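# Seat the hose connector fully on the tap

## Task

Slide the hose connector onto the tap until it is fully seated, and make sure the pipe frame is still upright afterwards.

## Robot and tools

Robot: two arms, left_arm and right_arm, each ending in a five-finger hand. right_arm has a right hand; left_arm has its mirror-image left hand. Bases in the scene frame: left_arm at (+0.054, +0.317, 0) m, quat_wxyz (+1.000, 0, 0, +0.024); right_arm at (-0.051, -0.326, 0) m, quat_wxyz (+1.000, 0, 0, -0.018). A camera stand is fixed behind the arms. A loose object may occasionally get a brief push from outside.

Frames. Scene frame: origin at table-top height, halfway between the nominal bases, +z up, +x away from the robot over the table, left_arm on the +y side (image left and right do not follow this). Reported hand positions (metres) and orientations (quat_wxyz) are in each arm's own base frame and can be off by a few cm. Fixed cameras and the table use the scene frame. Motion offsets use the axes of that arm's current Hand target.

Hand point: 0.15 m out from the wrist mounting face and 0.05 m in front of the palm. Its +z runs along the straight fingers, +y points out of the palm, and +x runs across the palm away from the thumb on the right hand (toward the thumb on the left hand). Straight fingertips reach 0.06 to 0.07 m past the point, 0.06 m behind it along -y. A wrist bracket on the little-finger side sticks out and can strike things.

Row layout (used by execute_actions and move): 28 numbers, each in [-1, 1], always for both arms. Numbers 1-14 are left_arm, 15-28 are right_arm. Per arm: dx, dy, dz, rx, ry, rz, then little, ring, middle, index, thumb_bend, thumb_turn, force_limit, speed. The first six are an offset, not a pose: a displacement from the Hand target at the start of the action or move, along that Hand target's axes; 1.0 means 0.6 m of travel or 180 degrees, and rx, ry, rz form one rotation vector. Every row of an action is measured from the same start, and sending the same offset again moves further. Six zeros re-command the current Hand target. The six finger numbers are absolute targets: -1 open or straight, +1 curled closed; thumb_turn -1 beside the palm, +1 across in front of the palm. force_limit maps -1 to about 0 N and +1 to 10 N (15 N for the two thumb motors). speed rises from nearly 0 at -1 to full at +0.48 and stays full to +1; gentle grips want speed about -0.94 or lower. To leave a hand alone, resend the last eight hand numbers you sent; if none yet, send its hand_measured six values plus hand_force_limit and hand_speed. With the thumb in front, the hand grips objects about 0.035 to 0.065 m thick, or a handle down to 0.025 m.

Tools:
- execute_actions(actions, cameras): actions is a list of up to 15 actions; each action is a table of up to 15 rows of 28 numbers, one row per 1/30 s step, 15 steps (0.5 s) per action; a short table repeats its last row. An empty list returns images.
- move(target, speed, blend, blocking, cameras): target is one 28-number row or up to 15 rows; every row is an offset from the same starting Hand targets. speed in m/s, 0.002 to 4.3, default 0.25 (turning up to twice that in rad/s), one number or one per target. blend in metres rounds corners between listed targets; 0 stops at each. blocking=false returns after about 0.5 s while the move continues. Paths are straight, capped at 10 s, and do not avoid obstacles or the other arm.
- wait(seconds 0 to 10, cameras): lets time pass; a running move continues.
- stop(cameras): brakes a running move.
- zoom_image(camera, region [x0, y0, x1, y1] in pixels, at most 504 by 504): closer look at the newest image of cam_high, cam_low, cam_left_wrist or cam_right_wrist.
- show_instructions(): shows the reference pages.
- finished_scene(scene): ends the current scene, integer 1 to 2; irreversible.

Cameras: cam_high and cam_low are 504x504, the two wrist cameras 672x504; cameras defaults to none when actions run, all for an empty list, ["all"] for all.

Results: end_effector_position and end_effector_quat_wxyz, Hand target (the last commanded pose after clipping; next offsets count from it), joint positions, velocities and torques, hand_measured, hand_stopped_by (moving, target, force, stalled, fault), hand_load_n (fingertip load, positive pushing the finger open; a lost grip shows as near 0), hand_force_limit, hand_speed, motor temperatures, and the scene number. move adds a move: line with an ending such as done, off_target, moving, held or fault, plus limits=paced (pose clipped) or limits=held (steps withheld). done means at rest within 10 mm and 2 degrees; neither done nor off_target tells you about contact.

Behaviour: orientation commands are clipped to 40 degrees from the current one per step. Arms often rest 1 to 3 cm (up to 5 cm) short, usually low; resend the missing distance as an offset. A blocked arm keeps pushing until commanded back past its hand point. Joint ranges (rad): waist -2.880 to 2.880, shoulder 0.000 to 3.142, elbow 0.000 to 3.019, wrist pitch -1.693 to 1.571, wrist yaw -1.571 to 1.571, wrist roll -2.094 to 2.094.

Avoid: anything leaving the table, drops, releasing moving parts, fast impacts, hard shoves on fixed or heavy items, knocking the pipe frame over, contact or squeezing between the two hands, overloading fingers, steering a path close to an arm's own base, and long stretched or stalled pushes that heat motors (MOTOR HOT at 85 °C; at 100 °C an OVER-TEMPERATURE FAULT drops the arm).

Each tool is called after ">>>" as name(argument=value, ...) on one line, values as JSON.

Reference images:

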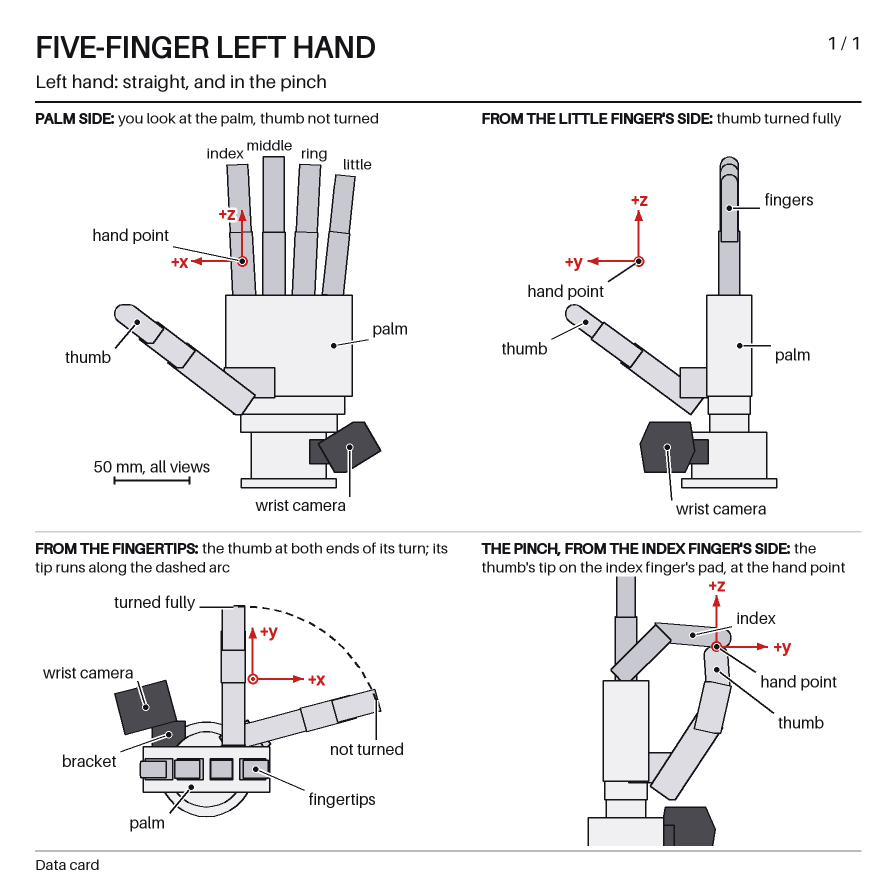

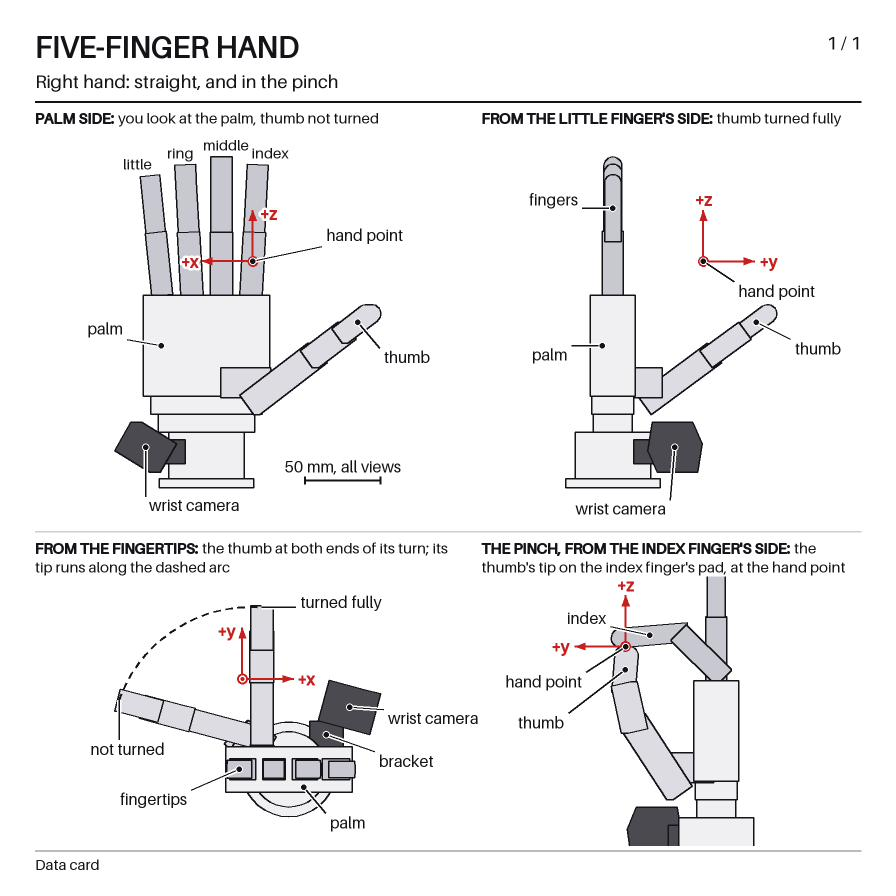

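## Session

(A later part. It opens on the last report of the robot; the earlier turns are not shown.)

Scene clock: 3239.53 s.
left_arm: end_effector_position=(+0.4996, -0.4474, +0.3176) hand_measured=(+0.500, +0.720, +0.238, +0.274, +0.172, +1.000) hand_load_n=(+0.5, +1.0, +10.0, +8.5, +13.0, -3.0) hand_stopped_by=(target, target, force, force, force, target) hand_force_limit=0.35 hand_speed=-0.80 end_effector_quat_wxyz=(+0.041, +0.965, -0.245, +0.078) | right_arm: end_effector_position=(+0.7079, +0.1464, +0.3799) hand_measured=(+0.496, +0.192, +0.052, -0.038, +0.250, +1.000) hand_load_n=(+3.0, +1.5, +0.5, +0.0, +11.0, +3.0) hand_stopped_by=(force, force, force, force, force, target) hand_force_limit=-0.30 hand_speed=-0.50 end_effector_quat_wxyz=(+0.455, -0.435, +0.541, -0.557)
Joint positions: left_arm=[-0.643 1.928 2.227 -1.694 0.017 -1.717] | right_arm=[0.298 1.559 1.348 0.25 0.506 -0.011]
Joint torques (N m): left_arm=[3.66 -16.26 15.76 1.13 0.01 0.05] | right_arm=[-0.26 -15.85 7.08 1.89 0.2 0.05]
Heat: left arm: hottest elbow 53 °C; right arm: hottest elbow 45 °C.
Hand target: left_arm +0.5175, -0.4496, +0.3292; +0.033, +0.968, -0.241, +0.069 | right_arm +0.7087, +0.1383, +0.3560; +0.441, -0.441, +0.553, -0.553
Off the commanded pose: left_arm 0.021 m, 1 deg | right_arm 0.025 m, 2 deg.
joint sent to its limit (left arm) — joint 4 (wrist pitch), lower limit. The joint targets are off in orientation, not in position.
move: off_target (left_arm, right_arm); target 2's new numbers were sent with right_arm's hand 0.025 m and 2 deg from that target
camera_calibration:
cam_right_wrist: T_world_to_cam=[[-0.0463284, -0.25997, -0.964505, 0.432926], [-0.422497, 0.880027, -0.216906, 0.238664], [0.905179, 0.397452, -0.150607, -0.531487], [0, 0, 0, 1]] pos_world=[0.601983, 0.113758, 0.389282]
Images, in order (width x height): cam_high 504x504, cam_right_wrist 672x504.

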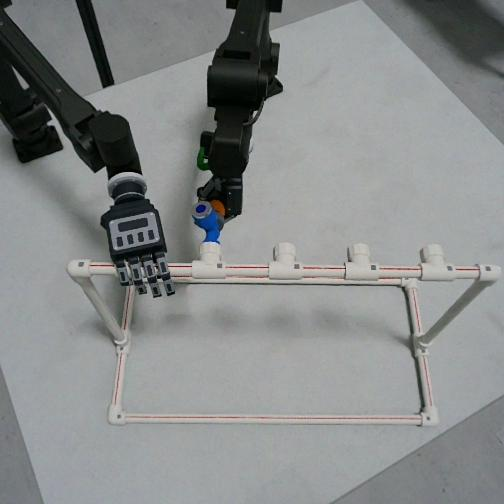

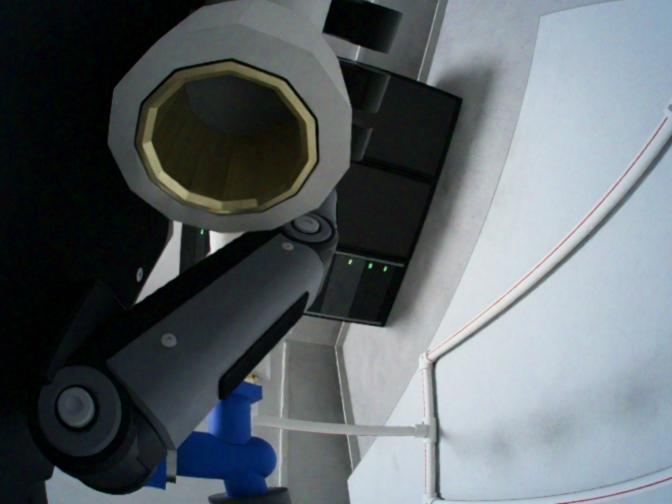

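>>> move(target=[[0.0492,0.001,-0.009,0,0,0,0.5,0.72,0.77,0.77,0.9,1,0.35,-0.8,0,0,-0.03,0,0,0,0.5,0.5,0.6,0.6,0.5,1,-0.2,-0.5],[0.082,0.0268,-0.0151,0,0,0,0.5,0.72,0.77,0.77,0.9,1,0.35,-0.8,0,0,-0.05,0,0,0,0.5,0.5,0.6,0.6,0.5,1,-0.2,-0.5],[0.082,0.0018,0.0099,0,0,0,0.5,0.72,0.77,0.77,0.9,1,0.35,-0.8,0,0,-0.05,0,0,0,0.5,0.5,0.6,0.6,0.5,1,-0.2,-0.5],[0.082,-0.0232,-0.0151,0,0,0,0.5,0.72,0.77,0.77,0.9,1,0.35,-0.8,0,0,-0.05,0,0,0,0.5,0.5,0.6,0.6,0.5,1,-0.2,-0.5],[0.082,0.0018,-0.0401,0,0,0,0.5,0.72,0.77,0.77,0.9,1,0.35,-0.8,0,0,-0.05,0,0,0,0.5,0.5,0.6,0.6,0.5,1,-0.2,-0.5],[0.082,0.0018,-0.0151,0,0,0,0.5,0.72,0.77,0.77,0.9,1,0.35,-0.8,0,0,-0.05,0,0,0,0.5,0.5,0.6,0.6,0.5,1,-0.2,-0.5]], speed=0.05, blend=[0.01,0.01,0.01,0.01,0.01,0], cameras=["cam_right_wrist","cam_high","cam_left_wrist"])

>>> zoom_image(camera="cam_high", region=[180, 160, 250, 230])

>>> move(target=[-0.065,-0.0015,0.012,0,0,0,0.5,0.72,0.77,0.77,0.9,1,0.35,-0.8,0,0,0.03,0,0,0,0.5,0.5,0.6,0.6,0.5,1,-0.2,-0.5], speed=0.1)

Scene clock: 3291.03 s.
left_arm: end_effector_position=(+0.5101, -0.4843, +0.3204) hand_measured=(+0.500, +0.720, +0.238, +0.274, +0.172, +1.000) hand_load_n=(+0.0, +1.5, +10.5, +8.5, +13.0, -3.0) hand_stopped_by=(target, target, force, force, force, target) hand_force_limit=0.35 hand_speed=-0.80 end_effector_quat_wxyz=(+0.059, +0.948, -0.299, +0.097) | right_arm: end_effector_position=(+0.7028, +0.1012, +0.3777) hand_measured=(+0.496, +0.192, +0.226, +0.092, +0.248, +1.000) hand_load_n=(+0.0, +0.0, +12.5, +6.5, +14.5, +8.5) hand_stopped_by=(force, force, force, force, force, target) hand_force_limit=-0.20 hand_speed=-0.50 end_effector_quat_wxyz=(+0.430, -0.401, +0.563, -0.581)
Joint positions: left_arm=[-0.664 2.024 2.372 -1.694 0.042 -1.63] | right_arm=[0.255 1.536 1.308 0.281 0.568 -0.01]
Joint torques (N m): left_arm=[6.53 -16.97 19.54 1.24 -0.6 -0.77] | right_arm=[4.6 -18.67 4.4 1.13 -1.21 0.04]
Heat: left arm: hottest elbow 54 °C; right arm: hottest elbow 42 °C.
Hand target: left_arm +0.5589, -0.4724, +0.3454; +0.033, +0.968, -0.241, +0.069 | right_arm +0.6795, +0.1449, +0.3559; +0.441, -0.441, +0.553, -0.553
Off the commanded pose: left_arm 0.056 m, 8 deg | right_arm 0.054 m, 6 deg.
joint sent to its limit (left arm) — joint 4 (wrist pitch), lower limit. The joint targets are off in position and orientation.
move: off_target (left_arm, right_arm); blend cut to 0.0075 m at target 5
camera_calibration:
cam_left_wrist: T_world_to_cam=[[0.739313, 0.672838, -0.026558, -0.0425056], [0.5477, -0.577932, 0.604995, -0.735427], [0.391715, -0.461827, -0.795786, -0.0534888], [0, 0, 0, 1]] pos_world=[0.455171, -0.42113, 0.401235]
cam_right_wrist: T_world_to_cam=[[-0.0614023, -0.246777, -0.967125, 0.429123], [-0.32472, 0.921181, -0.214437, 0.201945], [0.943815, 0.300878, -0.136696, -0.531818], [0, 0, 0, 1]] pos_world=[0.593862, 0.0798824, 0.385623]
Images, in order (width x height): cam_high 504x504, cam_left_wrist 672x504, cam_right_wrist 672x504.

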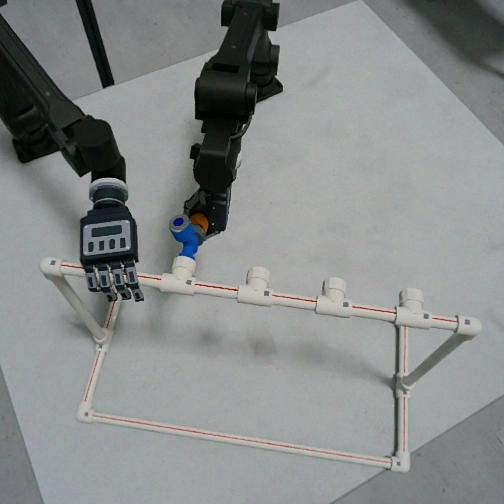

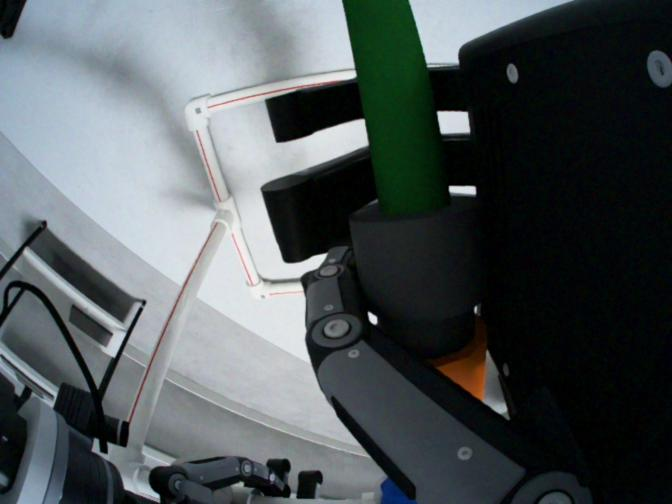

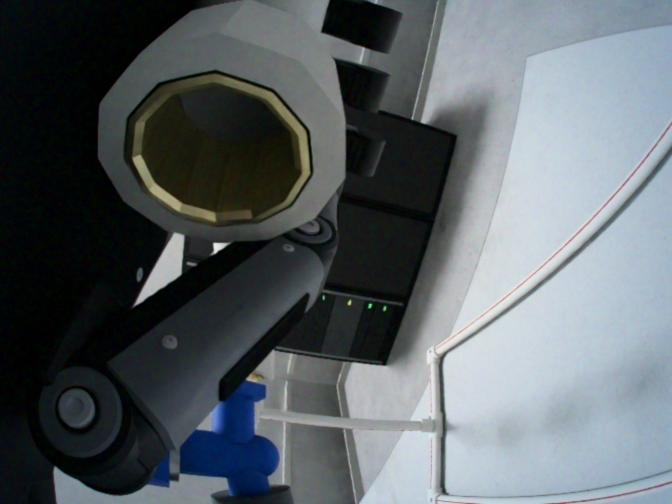

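Scaled by 7.200.

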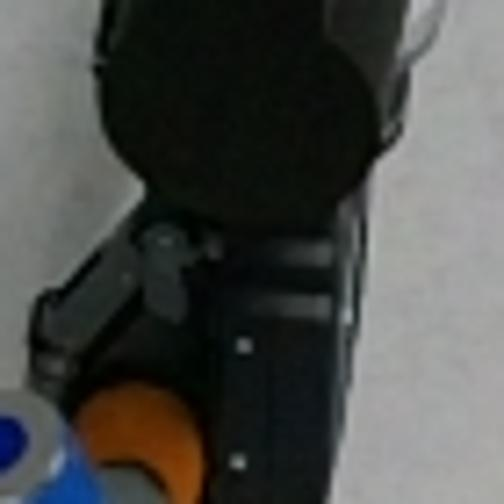

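Scene clock: 3292.27 s.
left_arm: end_effector_position=(+0.5061, -0.4784, +0.3195) hand_measured=(+0.500, +0.720, +0.238, +0.274, +0.172, +1.000) hand_load_n=(+0.0, +1.0, +10.0, +8.0, +13.0, -2.0) hand_stopped_by=(target, target, force, force, force, target) hand_force_limit=0.35 hand_speed=-0.80 end_effector_quat_wxyz=(+0.055, +0.953, -0.285, +0.092) | right_arm: end_effector_position=(+0.7026, +0.1073, +0.3793) hand_measured=(+0.496, +0.192, +0.226, +0.092, +0.248, +1.000) hand_load_n=(-0.5, +0.0, +11.5, +5.0, +14.5, +9.0) hand_stopped_by=(force, force, force, force, force, target) hand_force_limit=-0.20 hand_speed=-0.50 end_effector_quat_wxyz=(+0.439, -0.405, +0.559, -0.575)
Joint positions: left_arm=[-0.665 2.001 2.337 -1.694 0.035 -1.658] | right_arm=[0.259 1.534 1.308 0.281 0.55 -0.005]
Joint torques (N m): left_arm=[5.66 -21.54 9.51 1.21 -0.65 -0.5] | right_arm=[3.37 -15.56 7.62 0.99 -1.09 -0.02]
Heat: left arm: hottest elbow 54 °C; right arm: hottest elbow 42 °C.
Hand target: left_arm +0.5261, -0.4542, +0.3325; +0.033, +0.968, -0.241, +0.069 | right_arm +0.6970, +0.1409, +0.3560; +0.441, -0.441, +0.553, -0.553
Off the commanded pose: left_arm 0.034 m, 6 deg | right_arm 0.041 m, 5 deg.
joint sent to its limit (left arm) — joint 4 (wrist pitch), lower limit. The joint targets are off in orientation, not in position.
move: off_target (left_arm, right_arm)

>>> execute_actions(actions=[])

Scene clock: 3331.70 s.
left_arm: end_effector_position=(+0.5061, -0.4784, +0.3195) hand_measured=(+0.500, +0.720, +0.238, +0.274, +0.172, +1.000) hand_load_n=(+0.0, +1.0, +10.0, +8.5, +13.0, -1.5) hand_stopped_by=(target, target, force, force, force, target) hand_force_limit=0.35 hand_speed=-0.80 end_effector_quat_wxyz=(+0.055, +0.953, -0.285, +0.092) | right_arm: end_effector_position=(+0.7026, +0.1073, +0.3793) hand_measured=(+0.496, +0.192, +0.226, +0.092, +0.248, +1.000) hand_load_n=(+0.0, +0.0, +11.5, +5.0, +14.5, +9.0) hand_stopped_by=(force, force, force, force, force, target) hand_force_limit=-0.20 hand_speed=-0.50 end_effector_quat_wxyz=(+0.439, -0.405, +0.559, -0.575)
Joint positions: left_arm=[-0.665 2.001 2.337 -1.694 0.035 -1.658] | right_arm=[0.259 1.534 1.308 0.281 0.55 -0.005]
Joint velocities: within noise
Joint torques (N m): left_arm=[5.71 -21.6 9.5 1.18 -0.65 -0.52] | right_arm=[3.43 -15.56 7.61 0.96 -1.08 -0.03]
Motor temperatures (°C): left_arm=[25 36 52 25 26 23] | right_arm=[23 33 42 23 26 25]
Heat: left arm: hottest elbow 52 °C; right arm: hottest elbow 42 °C.
Hand target: left_arm +0.5261, -0.4542, +0.3325; +0.033, +0.968, -0.241, +0.069 | right_arm +0.6970, +0.1409, +0.3560; +0.441, -0.441, +0.553, -0.553
Off the commanded pose: left_arm 0.034 m, 6 deg | right_arm 0.041 m, 5 deg.
camera_calibration:
cam_left_wrist: T_world_to_cam=[[0.719393, 0.694068, -0.0272686, -0.0230644], [0.570116, -0.567582, 0.593985, -0.732108], [0.396789, -0.442855, -0.804014, -0.0407655], [0, 0, 0, 1]] pos_world=[0.450154, -0.417576, 0.401457]
cam_right_wrist: T_world_to_cam=[[-0.0525507, -0.243474, -0.968483, 0.426012], [-0.343806, 0.914945, -0.211359, 0.20951], [0.937569, 0.321863, -0.131789, -0.532924], [0, 0, 0, 1]] pos_world=[0.594072, 0.0835608, 0.386634]

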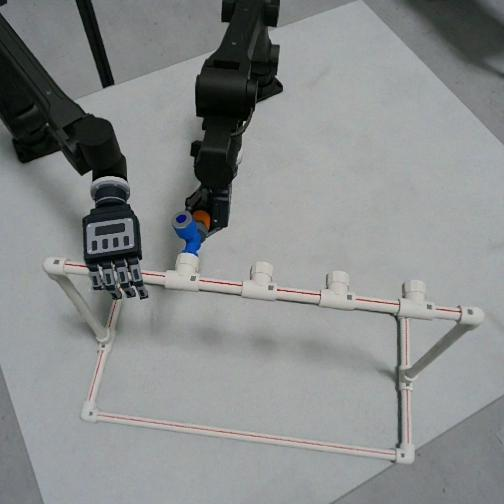

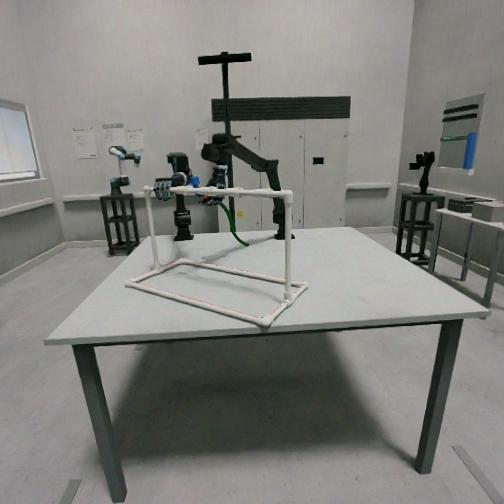

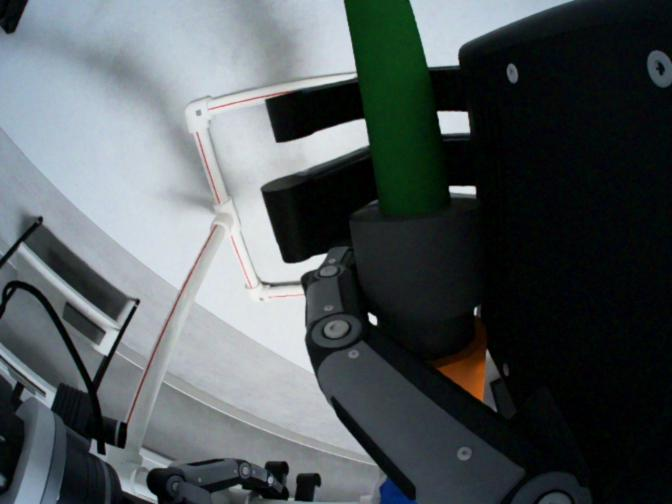

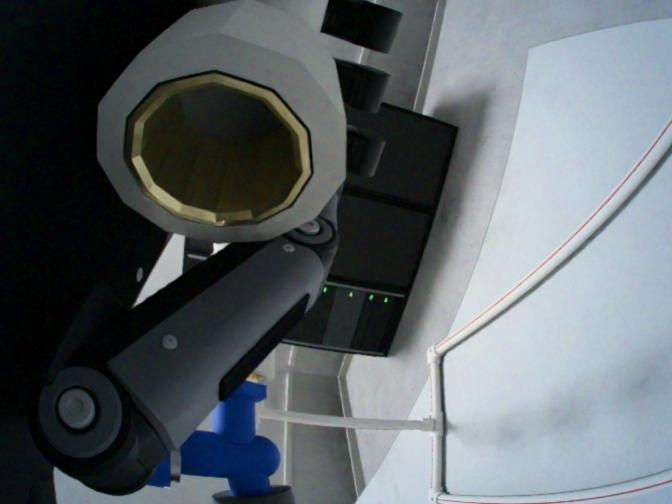

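>>> zoom_image(camera="cam_high", region=[80, 170, 280, 320])

>>> zoom_image(camera="cam_right_wrist", region=[130, 300, 400, 504])

>>> zoom_image(camera="cam_left_wrist", region=[300, 250, 600, 504])

Scaled by 2.520.

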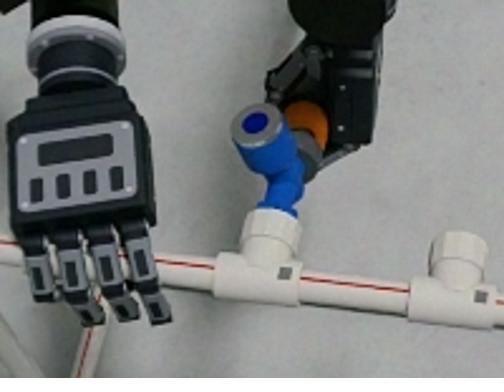

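Scaled by 1.867 from the camera's 672x504 image, which has a finer 960x720 frame.

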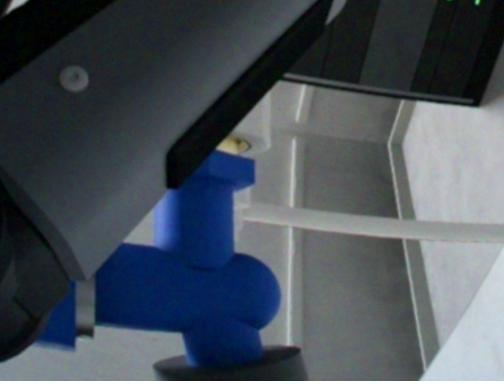

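Scaled by 1.680 from the camera's 672x504 image, which has a finer 960x720 frame.

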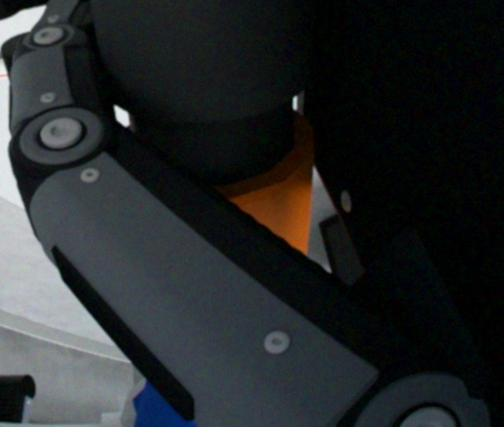

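>>> zoom_image(camera="cam_high", region=[165, 190, 235, 270])

Scaled by 6.300.

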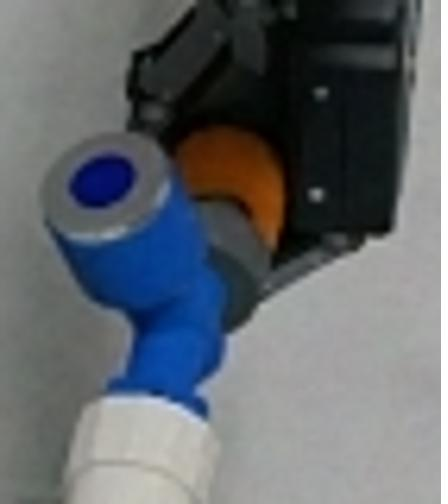

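>>> move(target=[0.0085,0.0475,0.0129,-0.0067,-0.0014,0.044,0.5,0.72,0.77,0.77,0.9,1,0.35,-0.8,0,0,0,0,0,0,0.5,0.5,0.6,0.6,0.5,1,-0.2,-0.5], speed=0.05, cameras=["cam_high"])

Scene clock: 3429.13 s.
left_arm: end_effector_position=(+0.5036, -0.4785, +0.3187) hand_measured=(+0.500, +0.720, +0.238, +0.274, +0.172, +1.000) hand_load_n=(+0.0, +1.5, +10.0, +8.5, +12.5, -1.0) hand_stopped_by=(target, target, force, force, force, target) hand_force_limit=0.35 hand_speed=-0.80 end_effector_quat_wxyz=(+0.054, +0.947, -0.302, +0.092) | right_arm: end_effector_position=(+0.7024, +0.1079, +0.3795) hand_measured=(+0.496, +0.192, +0.226, +0.092, +0.248, +1.000) hand_load_n=(+0.0, +0.0, +11.5, +4.0, +14.5, +8.0) hand_stopped_by=(force, force, force, force, force, target) hand_force_limit=-0.20 hand_speed=-0.50 end_effector_quat_wxyz=(+0.439, -0.405, +0.559, -0.575)
Joint positions: left_arm=[-0.665 2.002 2.337 -1.694 0.036 -1.622] | right_arm=[0.259 1.534 1.308 0.281 0.55 -0.005]
Joint torques (N m): left_arm=[3.43 -17.08 15.49 1.2 0.12 0.14] | right_arm=[3.19 -15.5 7.61 1.01 -1.08 -0.03]
Heat: left arm: hottest elbow 48 °C; right arm: hottest elbow 42 °C.
Hand target: left_arm +0.5180, -0.4825, +0.3266; +0.038, +0.948, -0.308, +0.066 | right_arm +0.6970, +0.1408, +0.3560; +0.441, -0.441, +0.553, -0.553
Off the commanded pose: left_arm 0.017 m, 4 deg | right_arm 0.041 m, 5 deg.
joint sent to its limit (left arm) — joint 4 (wrist pitch), lower limit. The joint targets are off in orientation, not in position.
move: off_target (left_arm, right_arm)
Images, in order (width x height): cam_high 504x504.

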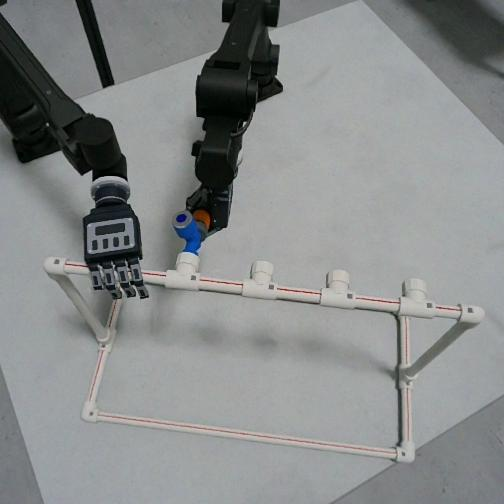

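>>> move(target=[[0,0,0,0,0,0,0.5,0.72,0.77,0.77,0.9,1,0.35,-0.8,0.0517,-0.0167,0.021,0,0,0,-1,-1,-1,-1,0.5,1,-0.2,0.2],[0,0,0,0,0,0,0.5,0.72,0.77,0.77,0.9,1,0.35,-0.8,0.0517,-0.0167,0.021,0,0,0,-1,-1,-1,-1,-1,1,-0.2,0.2],[0,0,0,0,0,0,0.5,0.72,0.77,0.77,0.9,1,0.35,-0.8,0.0517,-0.24,0.021,0,0,0,-1,-1,-1,-1,-1,1,-0.2,0.2],[0,0,0,0,0,0,0.5,0.72,0.77,0.77,0.9,1,0.35,-0.8,0.158,-0.24,-0.3007,0,0,0,-1,-1,-1,-1,-1,-1,-0.2,0.2],[0,0,0,0,0,0,0.5,0.72,0.77,0.77,0.9,1,0.35,-0.8,0.158,-0.077,-0.3007,-0.0916,-0.2219,0.2067,-1,-1,-1,-1,-1,-1,-0.2,0.2]], speed=0.2, cameras=["cam_high","cam_right_wrist"])

Scene clock: 3509.83 s.
left_arm: end_effector_position=(+0.5038, -0.4786, +0.3185) hand_measured=(+0.500, +0.720, +0.238, +0.274, +0.172, +1.000) hand_load_n=(+0.0, +1.5, +10.5, +8.0, +12.5, -1.0) hand_stopped_by=(target, target, force, force, force, target) hand_force_limit=0.35 hand_speed=-0.80 end_effector_quat_wxyz=(+0.053, +0.947, -0.304, +0.093) | right_arm: end_effector_position=(+0.4966, +0.0943, +0.3971) hand_measured=(-1.000, -1.000, -1.000, -1.000, -1.000, -1.000) hand_load_n=(-0.5, +0.0, +0.0, +0.0, +0.0, -0.5) hand_stopped_by=(target, target, target, target, target, target) hand_force_limit=-0.20 hand_speed=0.20 end_effector_quat_wxyz=(+0.678, -0.468, +0.554, -0.121)
Joint positions: left_arm=[-0.665 2.003 2.339 -1.694 0.036 -1.619] | right_arm=[-0.153 1.11 0.95 0.093 -0.676 0.651]
Joint torques (N m): left_arm=[3.31 -17.2 15.34 1.2 0.11 0.12] | right_arm=[-0.44 -8.7 9.35 2.89 -0.25 0.12]
Motor temperatures (°C): left_arm=[25 38 55 25 25 23] | right_arm=[23 33 42 23 27 25]
Heat: left arm: hottest elbow 55 °C; right arm: hottest elbow 42 °C.
Hand target: left_arm +0.5180, -0.4824, +0.3265; +0.038, +0.948, -0.308, +0.066 | right_arm +0.5000, +0.0886, +0.4024; +0.683, -0.461, +0.552, -0.125
Off the commanded pose: left_arm 0.017 m, 4 deg | right_arm 0.008 m, 1 deg.
joint sent to its limit (left arm) — joint 4 (wrist pitch), lower limit. The joint targets are off in orientation, not in position.
move: off_target (left_arm); target 2's new numbers were sent with right_arm's hand 0.013 m and 2 deg from that target
camera_calibration:
cam_right_wrist: T_world_to_cam=[[-0.266852, 0.314402, -0.911011, 0.460376], [-0.867352, 0.333717, 0.369234, 0.238682], [0.420108, 0.888698, 0.183644, -0.255046], [0, 0, 0, 1]] pos_world=[0.437021, 0.00226327, 0.378115]
Images, in order (width x height): cam_high 504x504, cam_right_wrist 672x504.

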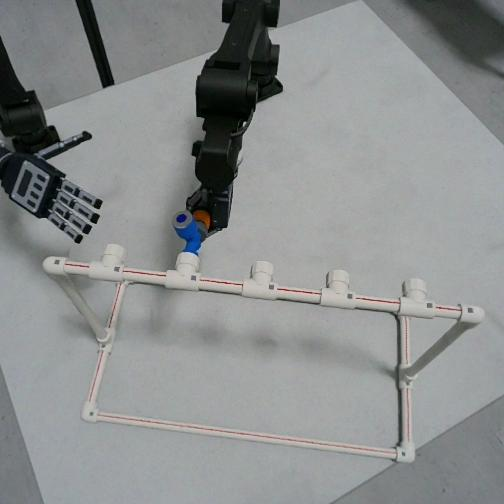

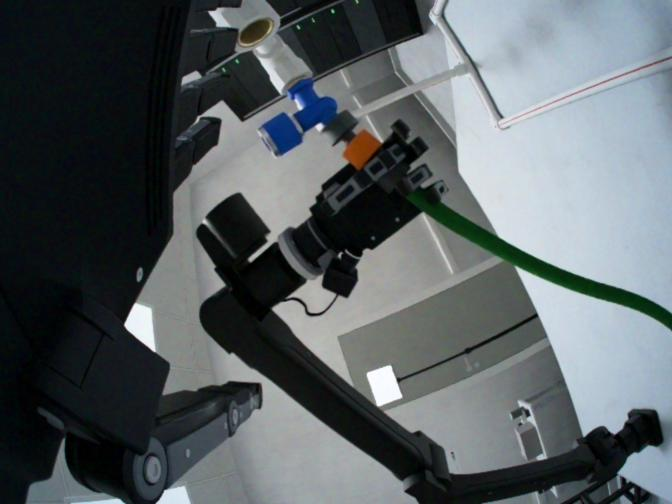

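>>> zoom_image(camera="cam_right_wrist", region=[250, 60, 460, 220])

Scaled by 2.400 from the camera's 672x504 image, which has a finer 960x720 frame.

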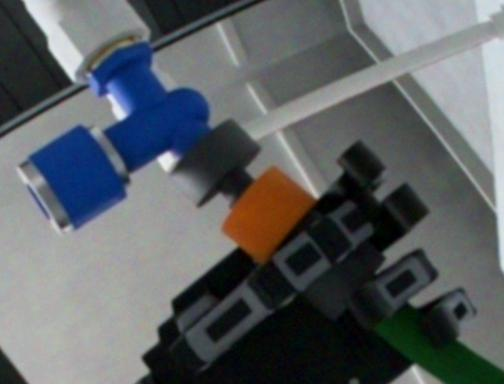

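>>> zoom_image(camera="cam_right_wrist", region=[310, 95, 400, 185])

Scaled by 5.600 from the camera's 672x504 image, which has a finer 960x720 frame.

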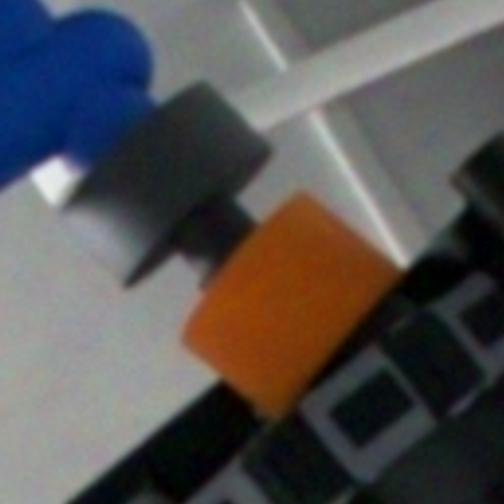

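>>> zoom_image(camera="cam_high", region=[30, 230, 230, 330])

>>> zoom_image(camera="cam_high", region=[300, 260, 500, 360])

Scaled by 2.520.

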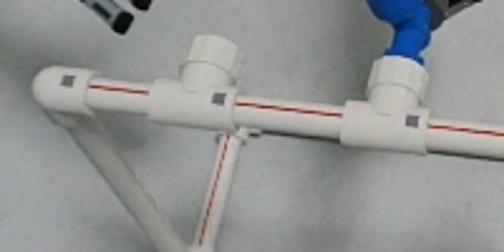

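Scaled by 2.520.

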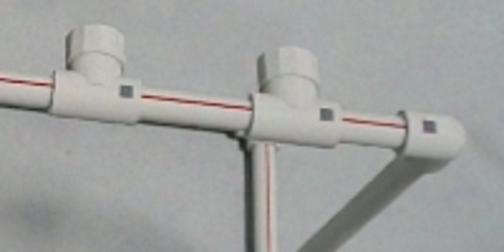

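>>> move(target=[[0,0,0,0,0,0,0.5,0.72,0.77,0.77,0.9,1,0.35,-0.8,-0.1171,-0.1408,-0.0063,0.0977,0.2384,-0.2045,-1,-1,-1,-1,-1,1,-0.2,0.3],[0,0,0,0,0,0,0.5,0.72,0.77,0.77,0.9,1,0.35,-0.8,-0.0277,-0.225,0.33,0.0977,0.2384,-0.2045,-1,-1,-1,-1,-1,1,-0.2,0.3]], speed=0.2, cameras=["cam_high","cam_right_wrist"])

Scene clock: 3716.87 s.
left_arm: end_effector_position=(+0.5038, -0.4786, +0.3185) hand_measured=(+0.500, +0.720, +0.238, +0.274, +0.172, +1.000) hand_load_n=(+0.0, +1.5, +10.0, +8.5, +12.5, -1.0) hand_stopped_by=(target, target, force, force, force, target) hand_force_limit=0.35 hand_speed=-0.80 end_effector_quat_wxyz=(+0.053, +0.947, -0.304, +0.093) | right_arm: end_effector_position=(+0.7058, +0.1320, +0.4720) hand_measured=(-1.000, -1.000, -1.000, -1.000, -1.000, +1.000) hand_load_n=(+0.0, +0.0, +0.0, +0.0, +0.5, +0.0) hand_stopped_by=(target, target, target, target, target, target) hand_force_limit=-0.20 hand_speed=0.30 end_effector_quat_wxyz=(+0.413, -0.444, +0.572, -0.553)
Joint positions: left_arm=[-0.665 2.003 2.339 -1.694 0.036 -1.619] | right_arm=[0.293 1.551 1.645 -0.152 0.562 0.013]
Joint torques (N m): left_arm=[3.37 -17.26 15.34 1.2 0.11 0.12] | right_arm=[-0.32 -16.38 14.49 2.1 -0.13 -0.19]
Motor temperatures (°C): left_arm=[25 40 55 25 25 23] | right_arm=[23 32 43 24 25 25]
Heat: left arm: hottest elbow 55 °C; right arm: hottest elbow 43 °C.
Hand target: left_arm +0.5180, -0.4824, +0.3265; +0.038, +0.948, -0.308, +0.066 | right_arm +0.7120, +0.1240, +0.5095; +0.426, -0.426, +0.565, -0.564
Off the commanded pose: left_arm 0.017 m, 4 deg | right_arm 0.039 m, 3 deg.
joint sent to its limit (left arm) — joint 4 (wrist pitch), lower limit. The joint targets are off in orientation, not in position.
move: off_target (left_arm, right_arm)
camera_calibration:
cam_right_wrist: T_world_to_cam=[[-0.146213, -0.259223, -0.954686, 0.58373], [-0.384734, 0.903983, -0.186533, 0.226256], [0.911373, 0.340027, -0.231906, -0.468343], [0, 0, 0, 1]] pos_world=[0.599232, 0.106034, 0.490872]
Images, in order (width x height): cam_high 504x504, cam_right_wrist 672x504.

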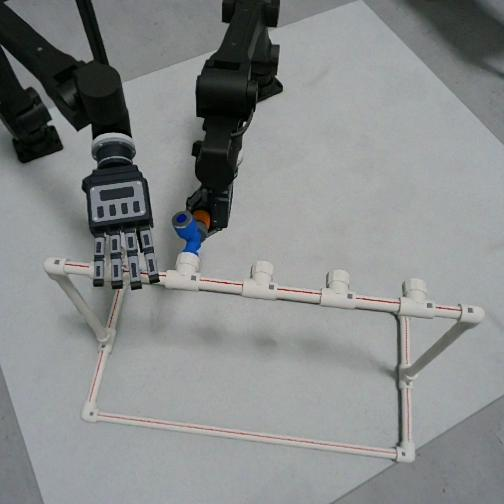

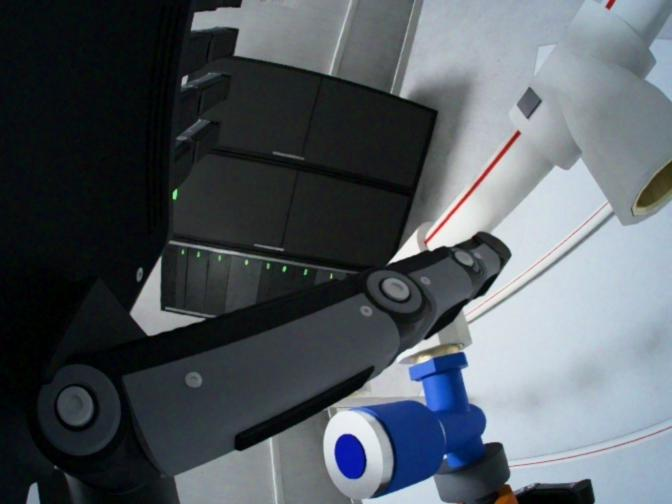

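>>> move(target=[[0,0,0,0,0,0,0.5,0.72,0.77,0.77,0.9,1,0.35,-0.8,0.0213,0.09,0.0043,0,0,0,-1,-1,-1,-1,-1,1,-0.2,0.3],[0,0,0,0,0,0,0.5,0.72,0.77,0.77,0.9,1,0.35,-0.8,0.0213,0.1658,0.0043,0,0,0,-1,-1,-1,-1,-1,1,-0.2,0.3]], speed=0.1, cameras=["cam_high","cam_right_wrist"])

Scene clock: 3732.33 s.
left_arm: end_effector_position=(+0.5038, -0.4786, +0.3185) hand_measured=(+0.500, +0.720, +0.238, +0.274, +0.172, +1.000) hand_load_n=(+0.0, +1.5, +10.0, +8.5, +12.0, -1.0) hand_stopped_by=(target, target, force, force, force, target) hand_force_limit=0.35 hand_speed=-0.80 end_effector_quat_wxyz=(+0.053, +0.947, -0.304, +0.093) | right_arm: end_effector_position=(+0.7097, +0.1199, +0.3958) hand_measured=(-1.000, -1.000, -1.000, -1.000, -1.000, +1.000) hand_load_n=(+0.0, +0.0, +0.0, +0.0, +0.0, +0.0) hand_stopped_by=(target, target, target, target, target, target) hand_force_limit=-0.20 hand_speed=0.30 end_effector_quat_wxyz=(+0.419, -0.437, +0.570, -0.555)
Joint positions: left_arm=[-0.665 2.003 2.339 -1.694 0.036 -1.619] | right_arm=[0.269 1.551 1.432 0.081 0.539 0.013]
Joint torques (N m): left_arm=[3.31 -17.2 15.32 1.2 0.11 0.12] | right_arm=[-0.26 -17.49 9.47 3 -0.16 -0.18]
Motor temperatures (°C): left_arm=[25 40 55 25 25 23] | right_arm=[23 33 46 24 25 25]
Heat: left arm: hottest elbow 55 °C; right arm: hottest elbow 46 °C.
Hand target: left_arm +0.5180, -0.4824, +0.3265; +0.038, +0.948, -0.308, +0.066 | right_arm +0.7109, +0.1112, +0.4101; +0.426, -0.426, +0.565, -0.564
Off the commanded pose: left_arm 0.017 m, 4 deg | right_arm 0.017 m, 2 deg.
joint sent to its limit (left arm) — joint 4 (wrist pitch), lower limit. The joint targets are off in orientation, not in position.
move: off_target (left_arm, right_arm)
camera_calibration:
cam_right_wrist: T_world_to_cam=[[-0.12842, -0.252851, -0.958945, 0.496634], [-0.380573, 0.905483, -0.187789, 0.221872], [0.915791, 0.340833, -0.21251, -0.496322], [0, 0, 0, 1]] pos_world=[0.602743, 0.0938356, 0.412437]
Images, in order (width x height): cam_high 504x504, cam_right_wrist 672x504.

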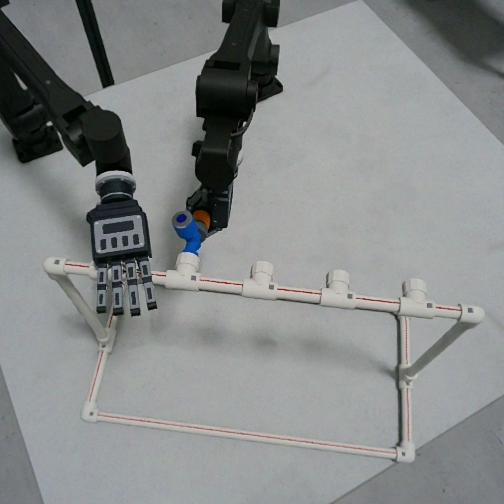

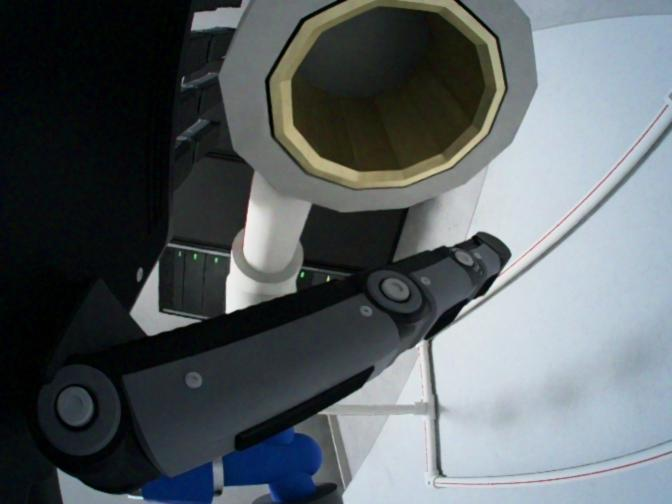

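>>> move(target=[[0,0,0,0,0,0,0.5,0.72,0.77,0.77,0.9,1,0.35,-0.8,0,0.0902,0,0,0,0,-1,-1,-1,-1,-1,1,-0.2,0.3],[0,0,0,0,0,0,0.5,0.72,0.77,0.77,0.9,1,0.35,-0.8,0,0.0902,0,0,0,0,-1,-1,-1,-1,0.5,1,-0.6,-0.5],[0,0,0,0,0,0,0.5,0.72,0.77,0.77,0.9,1,0.35,-0.8,0,0.0902,0,0,0,0,0.5,0.5,0.5,0.5,0.5,1,-0.3,-0.5]], speed=0.08, cameras=["cam_high","cam_right_wrist"])

Scene clock: 3747.57 s.
left_arm: end_effector_position=(+0.5031, -0.4788, +0.3183) hand_measured=(+0.500, +0.720, +0.238, +0.274, +0.172, +1.000) hand_load_n=(+0.0, +1.5, +10.0, +8.5, +12.5, -2.0) hand_stopped_by=(target, target, force, force, force, target) hand_force_limit=0.35 hand_speed=-0.80 end_effector_quat_wxyz=(+0.054, +0.946, -0.307, +0.093) | right_arm: end_effector_position=(+0.7090, +0.1169, +0.3803) hand_measured=(+0.500, +0.500, +0.234, +0.006, +0.230, +1.000) hand_load_n=(+0.0, +2.0, +13.0, +0.0, +4.0, +0.5) hand_stopped_by=(target, target, force, force, force, target) hand_force_limit=-0.30 hand_speed=-0.50 end_effector_quat_wxyz=(+0.440, -0.418, +0.556, -0.568)
Joint positions: left_arm=[-0.665 2.004 2.339 -1.694 0.037 -1.611] | right_arm=[0.264 1.551 1.341 0.247 0.531 -0.003]
Joint torques (N m): left_arm=[3.31 -17.2 15.32 1.21 0.05 0.06] | right_arm=[-0.09 -15.09 7.31 2.07 0.1 -0.02]
Motor temperatures (°C): left_arm=[25 40 55 25 25 23] | right_arm=[23 34 45 24 25 25]
Heat: left arm: hottest elbow 55 °C; right arm: hottest elbow 45 °C.
Hand target: left_arm +0.5180, -0.4825, +0.3263; +0.037, +0.948, -0.308, +0.066 | right_arm +0.7109, +0.1110, +0.3561; +0.426, -0.425, +0.565, -0.565
Off the commanded pose: left_arm 0.017 m, 4 deg | right_arm 0.025 m, 2 deg.
joint sent to its limit (left arm) — joint 4 (wrist pitch), lower limit. The joint targets are off in orientation, not in position.
move: off_target (left_arm, right_arm); target 2's new numbers were sent with right_arm's hand 0.026 m and 2 deg from that target; target 3's new numbers were sent with right_arm's hand 0.025 m and 2 deg from that target
camera_calibration:
cam_right_wrist: T_world_to_cam=[[-0.0618782, -0.248988, -0.966528, 0.436193], [-0.369761, 0.905196, -0.209515, 0.221966], [0.927064, 0.34442, -0.148078, -0.530933], [0, 0, 0, 1]] pos_world=[0.601274, 0.0905483, 0.389479]
Images, in order (width x height): cam_high 504x504, cam_right_wrist 672x504.

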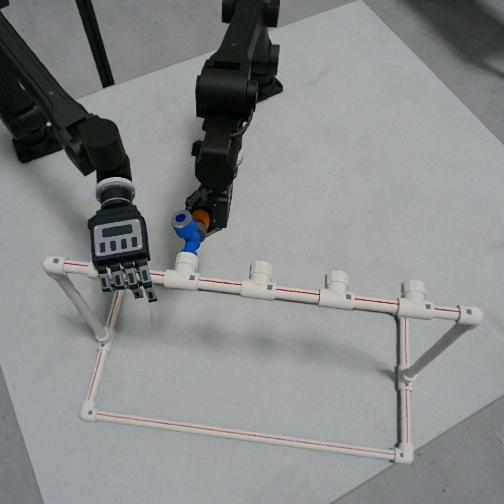

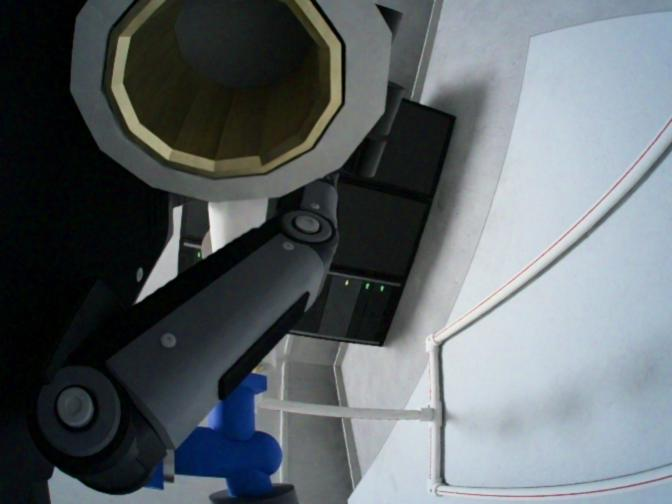

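>>> move(target=[[0,0,0,0,0,0,0.5,0.72,0.77,0.77,0.9,1,0.35,-0.8,0,0,0,0,0,0,0.5,0.55,0.55,0.6,0.6,1,-0.2,-0.5],[0,0,0,0,0,0,0.5,0.72,0.77,0.77,0.9,1,0.35,-0.8,-0.012,0,-0.03,0,0,0,0.5,0.55,0.55,0.6,0.6,1,-0.2,-0.5],[-0.0691,-0.0076,-0.0106,0,0,0,0.5,0.72,0.77,0.77,0.9,1,0.35,-0.8,-0.0331,0,-0.0837,0,0,0,0.5,0.55,0.55,0.6,0.6,1,-0.2,-0.5]], speed=0.05, blend=[0,0.01,0], cameras=["cam_high"])

Scene clock: 3774.60 s.
left_arm: end_effector_position=(+0.4801, -0.4668, +0.3185) hand_measured=(+0.500, +0.720, +0.238, +0.274, +0.172, +1.000) hand_load_n=(+0.0, +1.5, +10.0, +8.0, +12.5, -2.0) hand_stopped_by=(target, target, force, force, force, target) hand_force_limit=0.35 hand_speed=-0.80 end_effector_quat_wxyz=(+0.048, +0.941, -0.325, +0.080) | right_arm: end_effector_position=(+0.6771, +0.1174, +0.3788) hand_measured=(+0.500, +0.536, +0.234, +0.184, +0.244, +1.000) hand_load_n=(+0.0, +0.0, +13.0, +2.5, +9.0, +1.5) hand_stopped_by=(target, force, force, force, force, target) hand_force_limit=-0.20 hand_speed=-0.50 end_effector_quat_wxyz=(+0.428, -0.398, +0.569, -0.579)
Joint positions: left_arm=[-0.67 1.943 2.25 -1.694 0.037 -1.58] | right_arm=[0.302 1.485 1.259 0.27 0.625 0]
Joint torques (N m): left_arm=[4.19 -20.31 9.09 1.13 -0.11 -0.14] | right_arm=[3.19 -14.56 6.54 1.65 -0.3 -0.06]
Motor temperatures (°C): left_arm=[25 40 55 25 25 23] | right_arm=[23 34 43 23 25 25]
Heat: left arm: hottest elbow 55 °C; right arm: hottest elbow 43 °C.
Hand target: left_arm +0.4869, -0.4540, +0.3265; +0.038, +0.948, -0.308, +0.066 | right_arm +0.6681, +0.1441, +0.3560; +0.426, -0.425, +0.565, -0.564
Off the commanded pose: left_arm 0.016 m, 3 deg | right_arm 0.036 m, 4 deg.
joint sent to its limit (left arm) — joint 4 (wrist pitch), lower limit. The joint targets still meet the commanded pose.
move: off_target (left_arm, right_arm)
Images, in order (width x height): cam_high 504x504.

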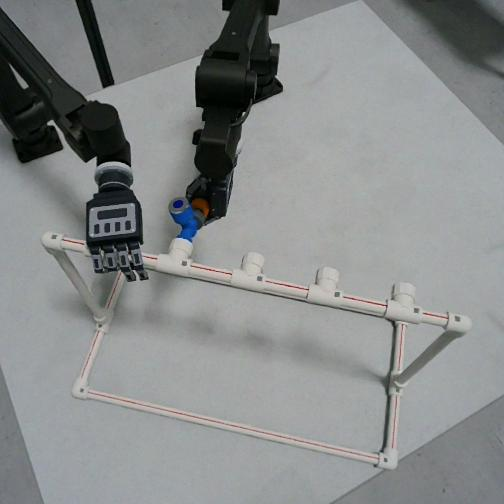

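>>> move(target=[[0,0,0,0,0,0,0.5,0.72,0.77,0.77,0.9,1,0.35,-0.8,-0.035,0,-0.04,0,-0.04,0,0.5,0.55,0.55,0.6,0.6,1,-0.2,-0.5],[-0.099,-0.0145,-0.0152,0,0,0,0.5,0.72,0.77,0.77,0.9,1,0.35,-0.8,-0.07,0,-0.112,0,-0.061,0,0.5,0.55,0.55,0.6,0.6,1,-0.2,-0.5]], speed=0.05, blend=[0.01,0], cameras=["cam_high"])

Scene clock: 3799.50 s.
left_arm: end_effector_position=(+0.4305, -0.4205, +0.3188) hand_measured=(+0.500, +0.720, +0.238, +0.274, +0.172, +1.000) hand_load_n=(+1.0, +2.5, +10.5, +8.5, +12.0, -2.0) hand_stopped_by=(target, target, force, force, force, target) hand_force_limit=0.35 hand_speed=-0.80 end_effector_quat_wxyz=(+0.036, +0.942, -0.330, +0.051) | right_arm: end_effector_position=(+0.6308, +0.1619, +0.3780) hand_measured=(+0.500, +0.536, +0.234, +0.184, +0.244, +1.000) hand_load_n=(+0.0, +0.0, +13.0, +4.0, +8.5, +5.0) hand_stopped_by=(target, force, force, force, force, target) hand_force_limit=-0.20 hand_speed=-0.50 end_effector_quat_wxyz=(+0.469, -0.440, +0.536, -0.546)
Joint positions: left_arm=[-0.661 1.776 2.019 -1.694 0.035 -1.561] | right_arm=[0.364 1.379 1.146 0.276 0.538 0]
Joint torques (N m): left_arm=[4.42 -17.44 9.58 2 -0.13 -0.14] | right_arm=[4.66 -13.63 6.42 1.61 -1.12 -0.07]
Heat: left arm: hottest elbow 53 °C; right arm: hottest elbow 41 °C.
Hand target: left_arm +0.4433, -0.4116, +0.3263; +0.038, +0.948, -0.308, +0.066 | right_arm +0.6150, +0.2030, +0.3560; +0.478, -0.478, +0.522, -0.521
Off the commanded pose: left_arm 0.017 m, 3 deg | right_arm 0.049 m, 6 deg.
move: off_target (left_arm, right_arm)
Images, in order (width x height): cam_high 504x504.

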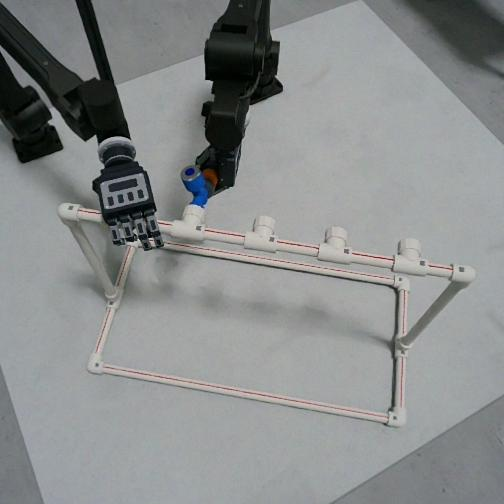

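>>> move(target=[[0,0,0,0,0,0,0.5,0.72,0.77,0.77,0.9,1,0.35,-0.8,-0.02,0,-0.025,0,-0.02,0,0.5,0.55,0.55,0.6,0.6,1,-0.2,-0.5],[-0.0853,-0.0093,-0.0132,0,0,0,0.5,0.72,0.77,0.77,0.9,1,0.35,-0.8,-0.053,0,-0.0615,0,-0.02,0,0.5,0.55,0.55,0.6,0.6,1,-0.2,-0.5]], speed=0.05, blend=[0.01,0], cameras=["cam_high","cam_right_wrist"])

Scene clock: 3826.07 s.
left_arm: end_effector_position=(+0.3927, -0.3828, +0.3189) hand_measured=(+0.500, +0.720, +0.238, +0.274, +0.172, +1.000) hand_load_n=(+0.5, +2.5, +10.0, +8.5, +13.0, -2.5) hand_stopped_by=(target, target, force, force, force, target) hand_force_limit=0.35 hand_speed=-0.80 end_effector_quat_wxyz=(+0.035, +0.943, -0.326, +0.047) | right_arm: end_effector_position=(+0.5979, +0.2021, +0.3778) hand_measured=(+0.500, +0.536, +0.234, +0.184, +0.244, +1.000) hand_load_n=(+0.0, +0.0, +13.0, +3.5, +8.5, +5.0) hand_stopped_by=(target, force, force, force, force, target) hand_force_limit=-0.20 hand_speed=-0.50 end_effector_quat_wxyz=(+0.489, -0.458, +0.520, -0.530)
Joint positions: left_arm=[-0.648 1.625 1.823 -1.656 0.036 -1.555] | right_arm=[0.446 1.327 1.095 0.278 0.549 0]
Joint torques (N m): left_arm=[4.19 -14.92 9.77 2.29 -0.12 -0.11] | right_arm=[4.42 -12.69 6.68 1.44 -0.99 -0.07]
Motor temperatures (°C): left_arm=[25 40 50 25 25 23] | right_arm=[23 33 40 23 26 25]
Heat: left arm: hottest elbow 50 °C; right arm: hottest elbow 40 °C.
Hand target: left_arm +0.4048, -0.3767, +0.3263; +0.038, +0.948, -0.308, +0.066 | right_arm +0.5811, +0.2379, +0.3561; +0.494, -0.494, +0.506, -0.506
Off the commanded pose: left_arm 0.015 m, 3 deg | right_arm 0.045 m, 5 deg.
move: off_target (left_arm, right_arm)
camera_calibration:
cam_right_wrist: T_world_to_cam=[[-0.0134665, -0.24848, -0.968543, 0.419814], [-0.510884, 0.834367, -0.206954, 0.201002], [0.859544, 0.492026, -0.13818, -0.450852], [0, 0, 0, 1]] pos_world=[0.49587, 0.158437, 0.385907]
Images, in order (width x height): cam_high 504x504, cam_right_wrist 672x504.

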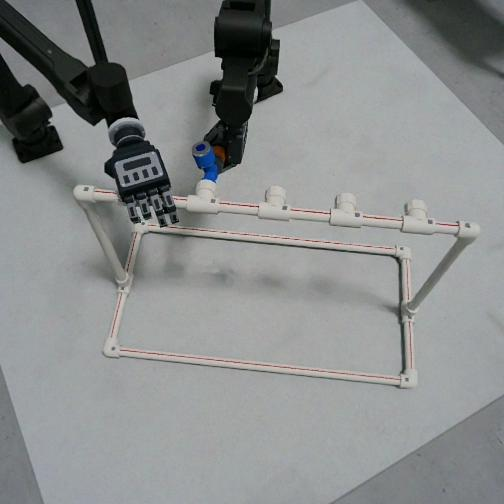

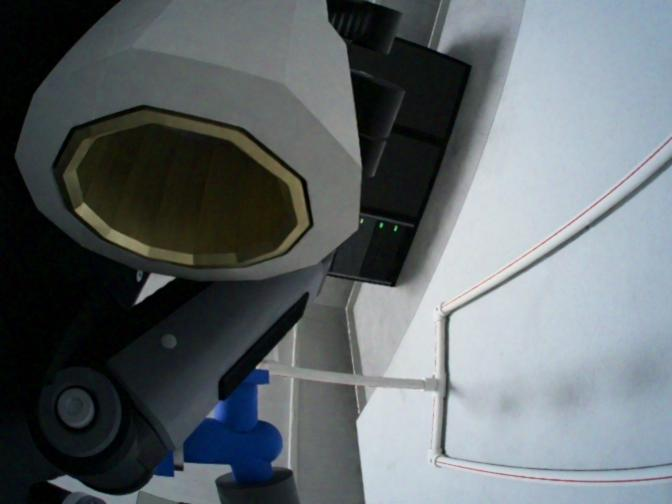

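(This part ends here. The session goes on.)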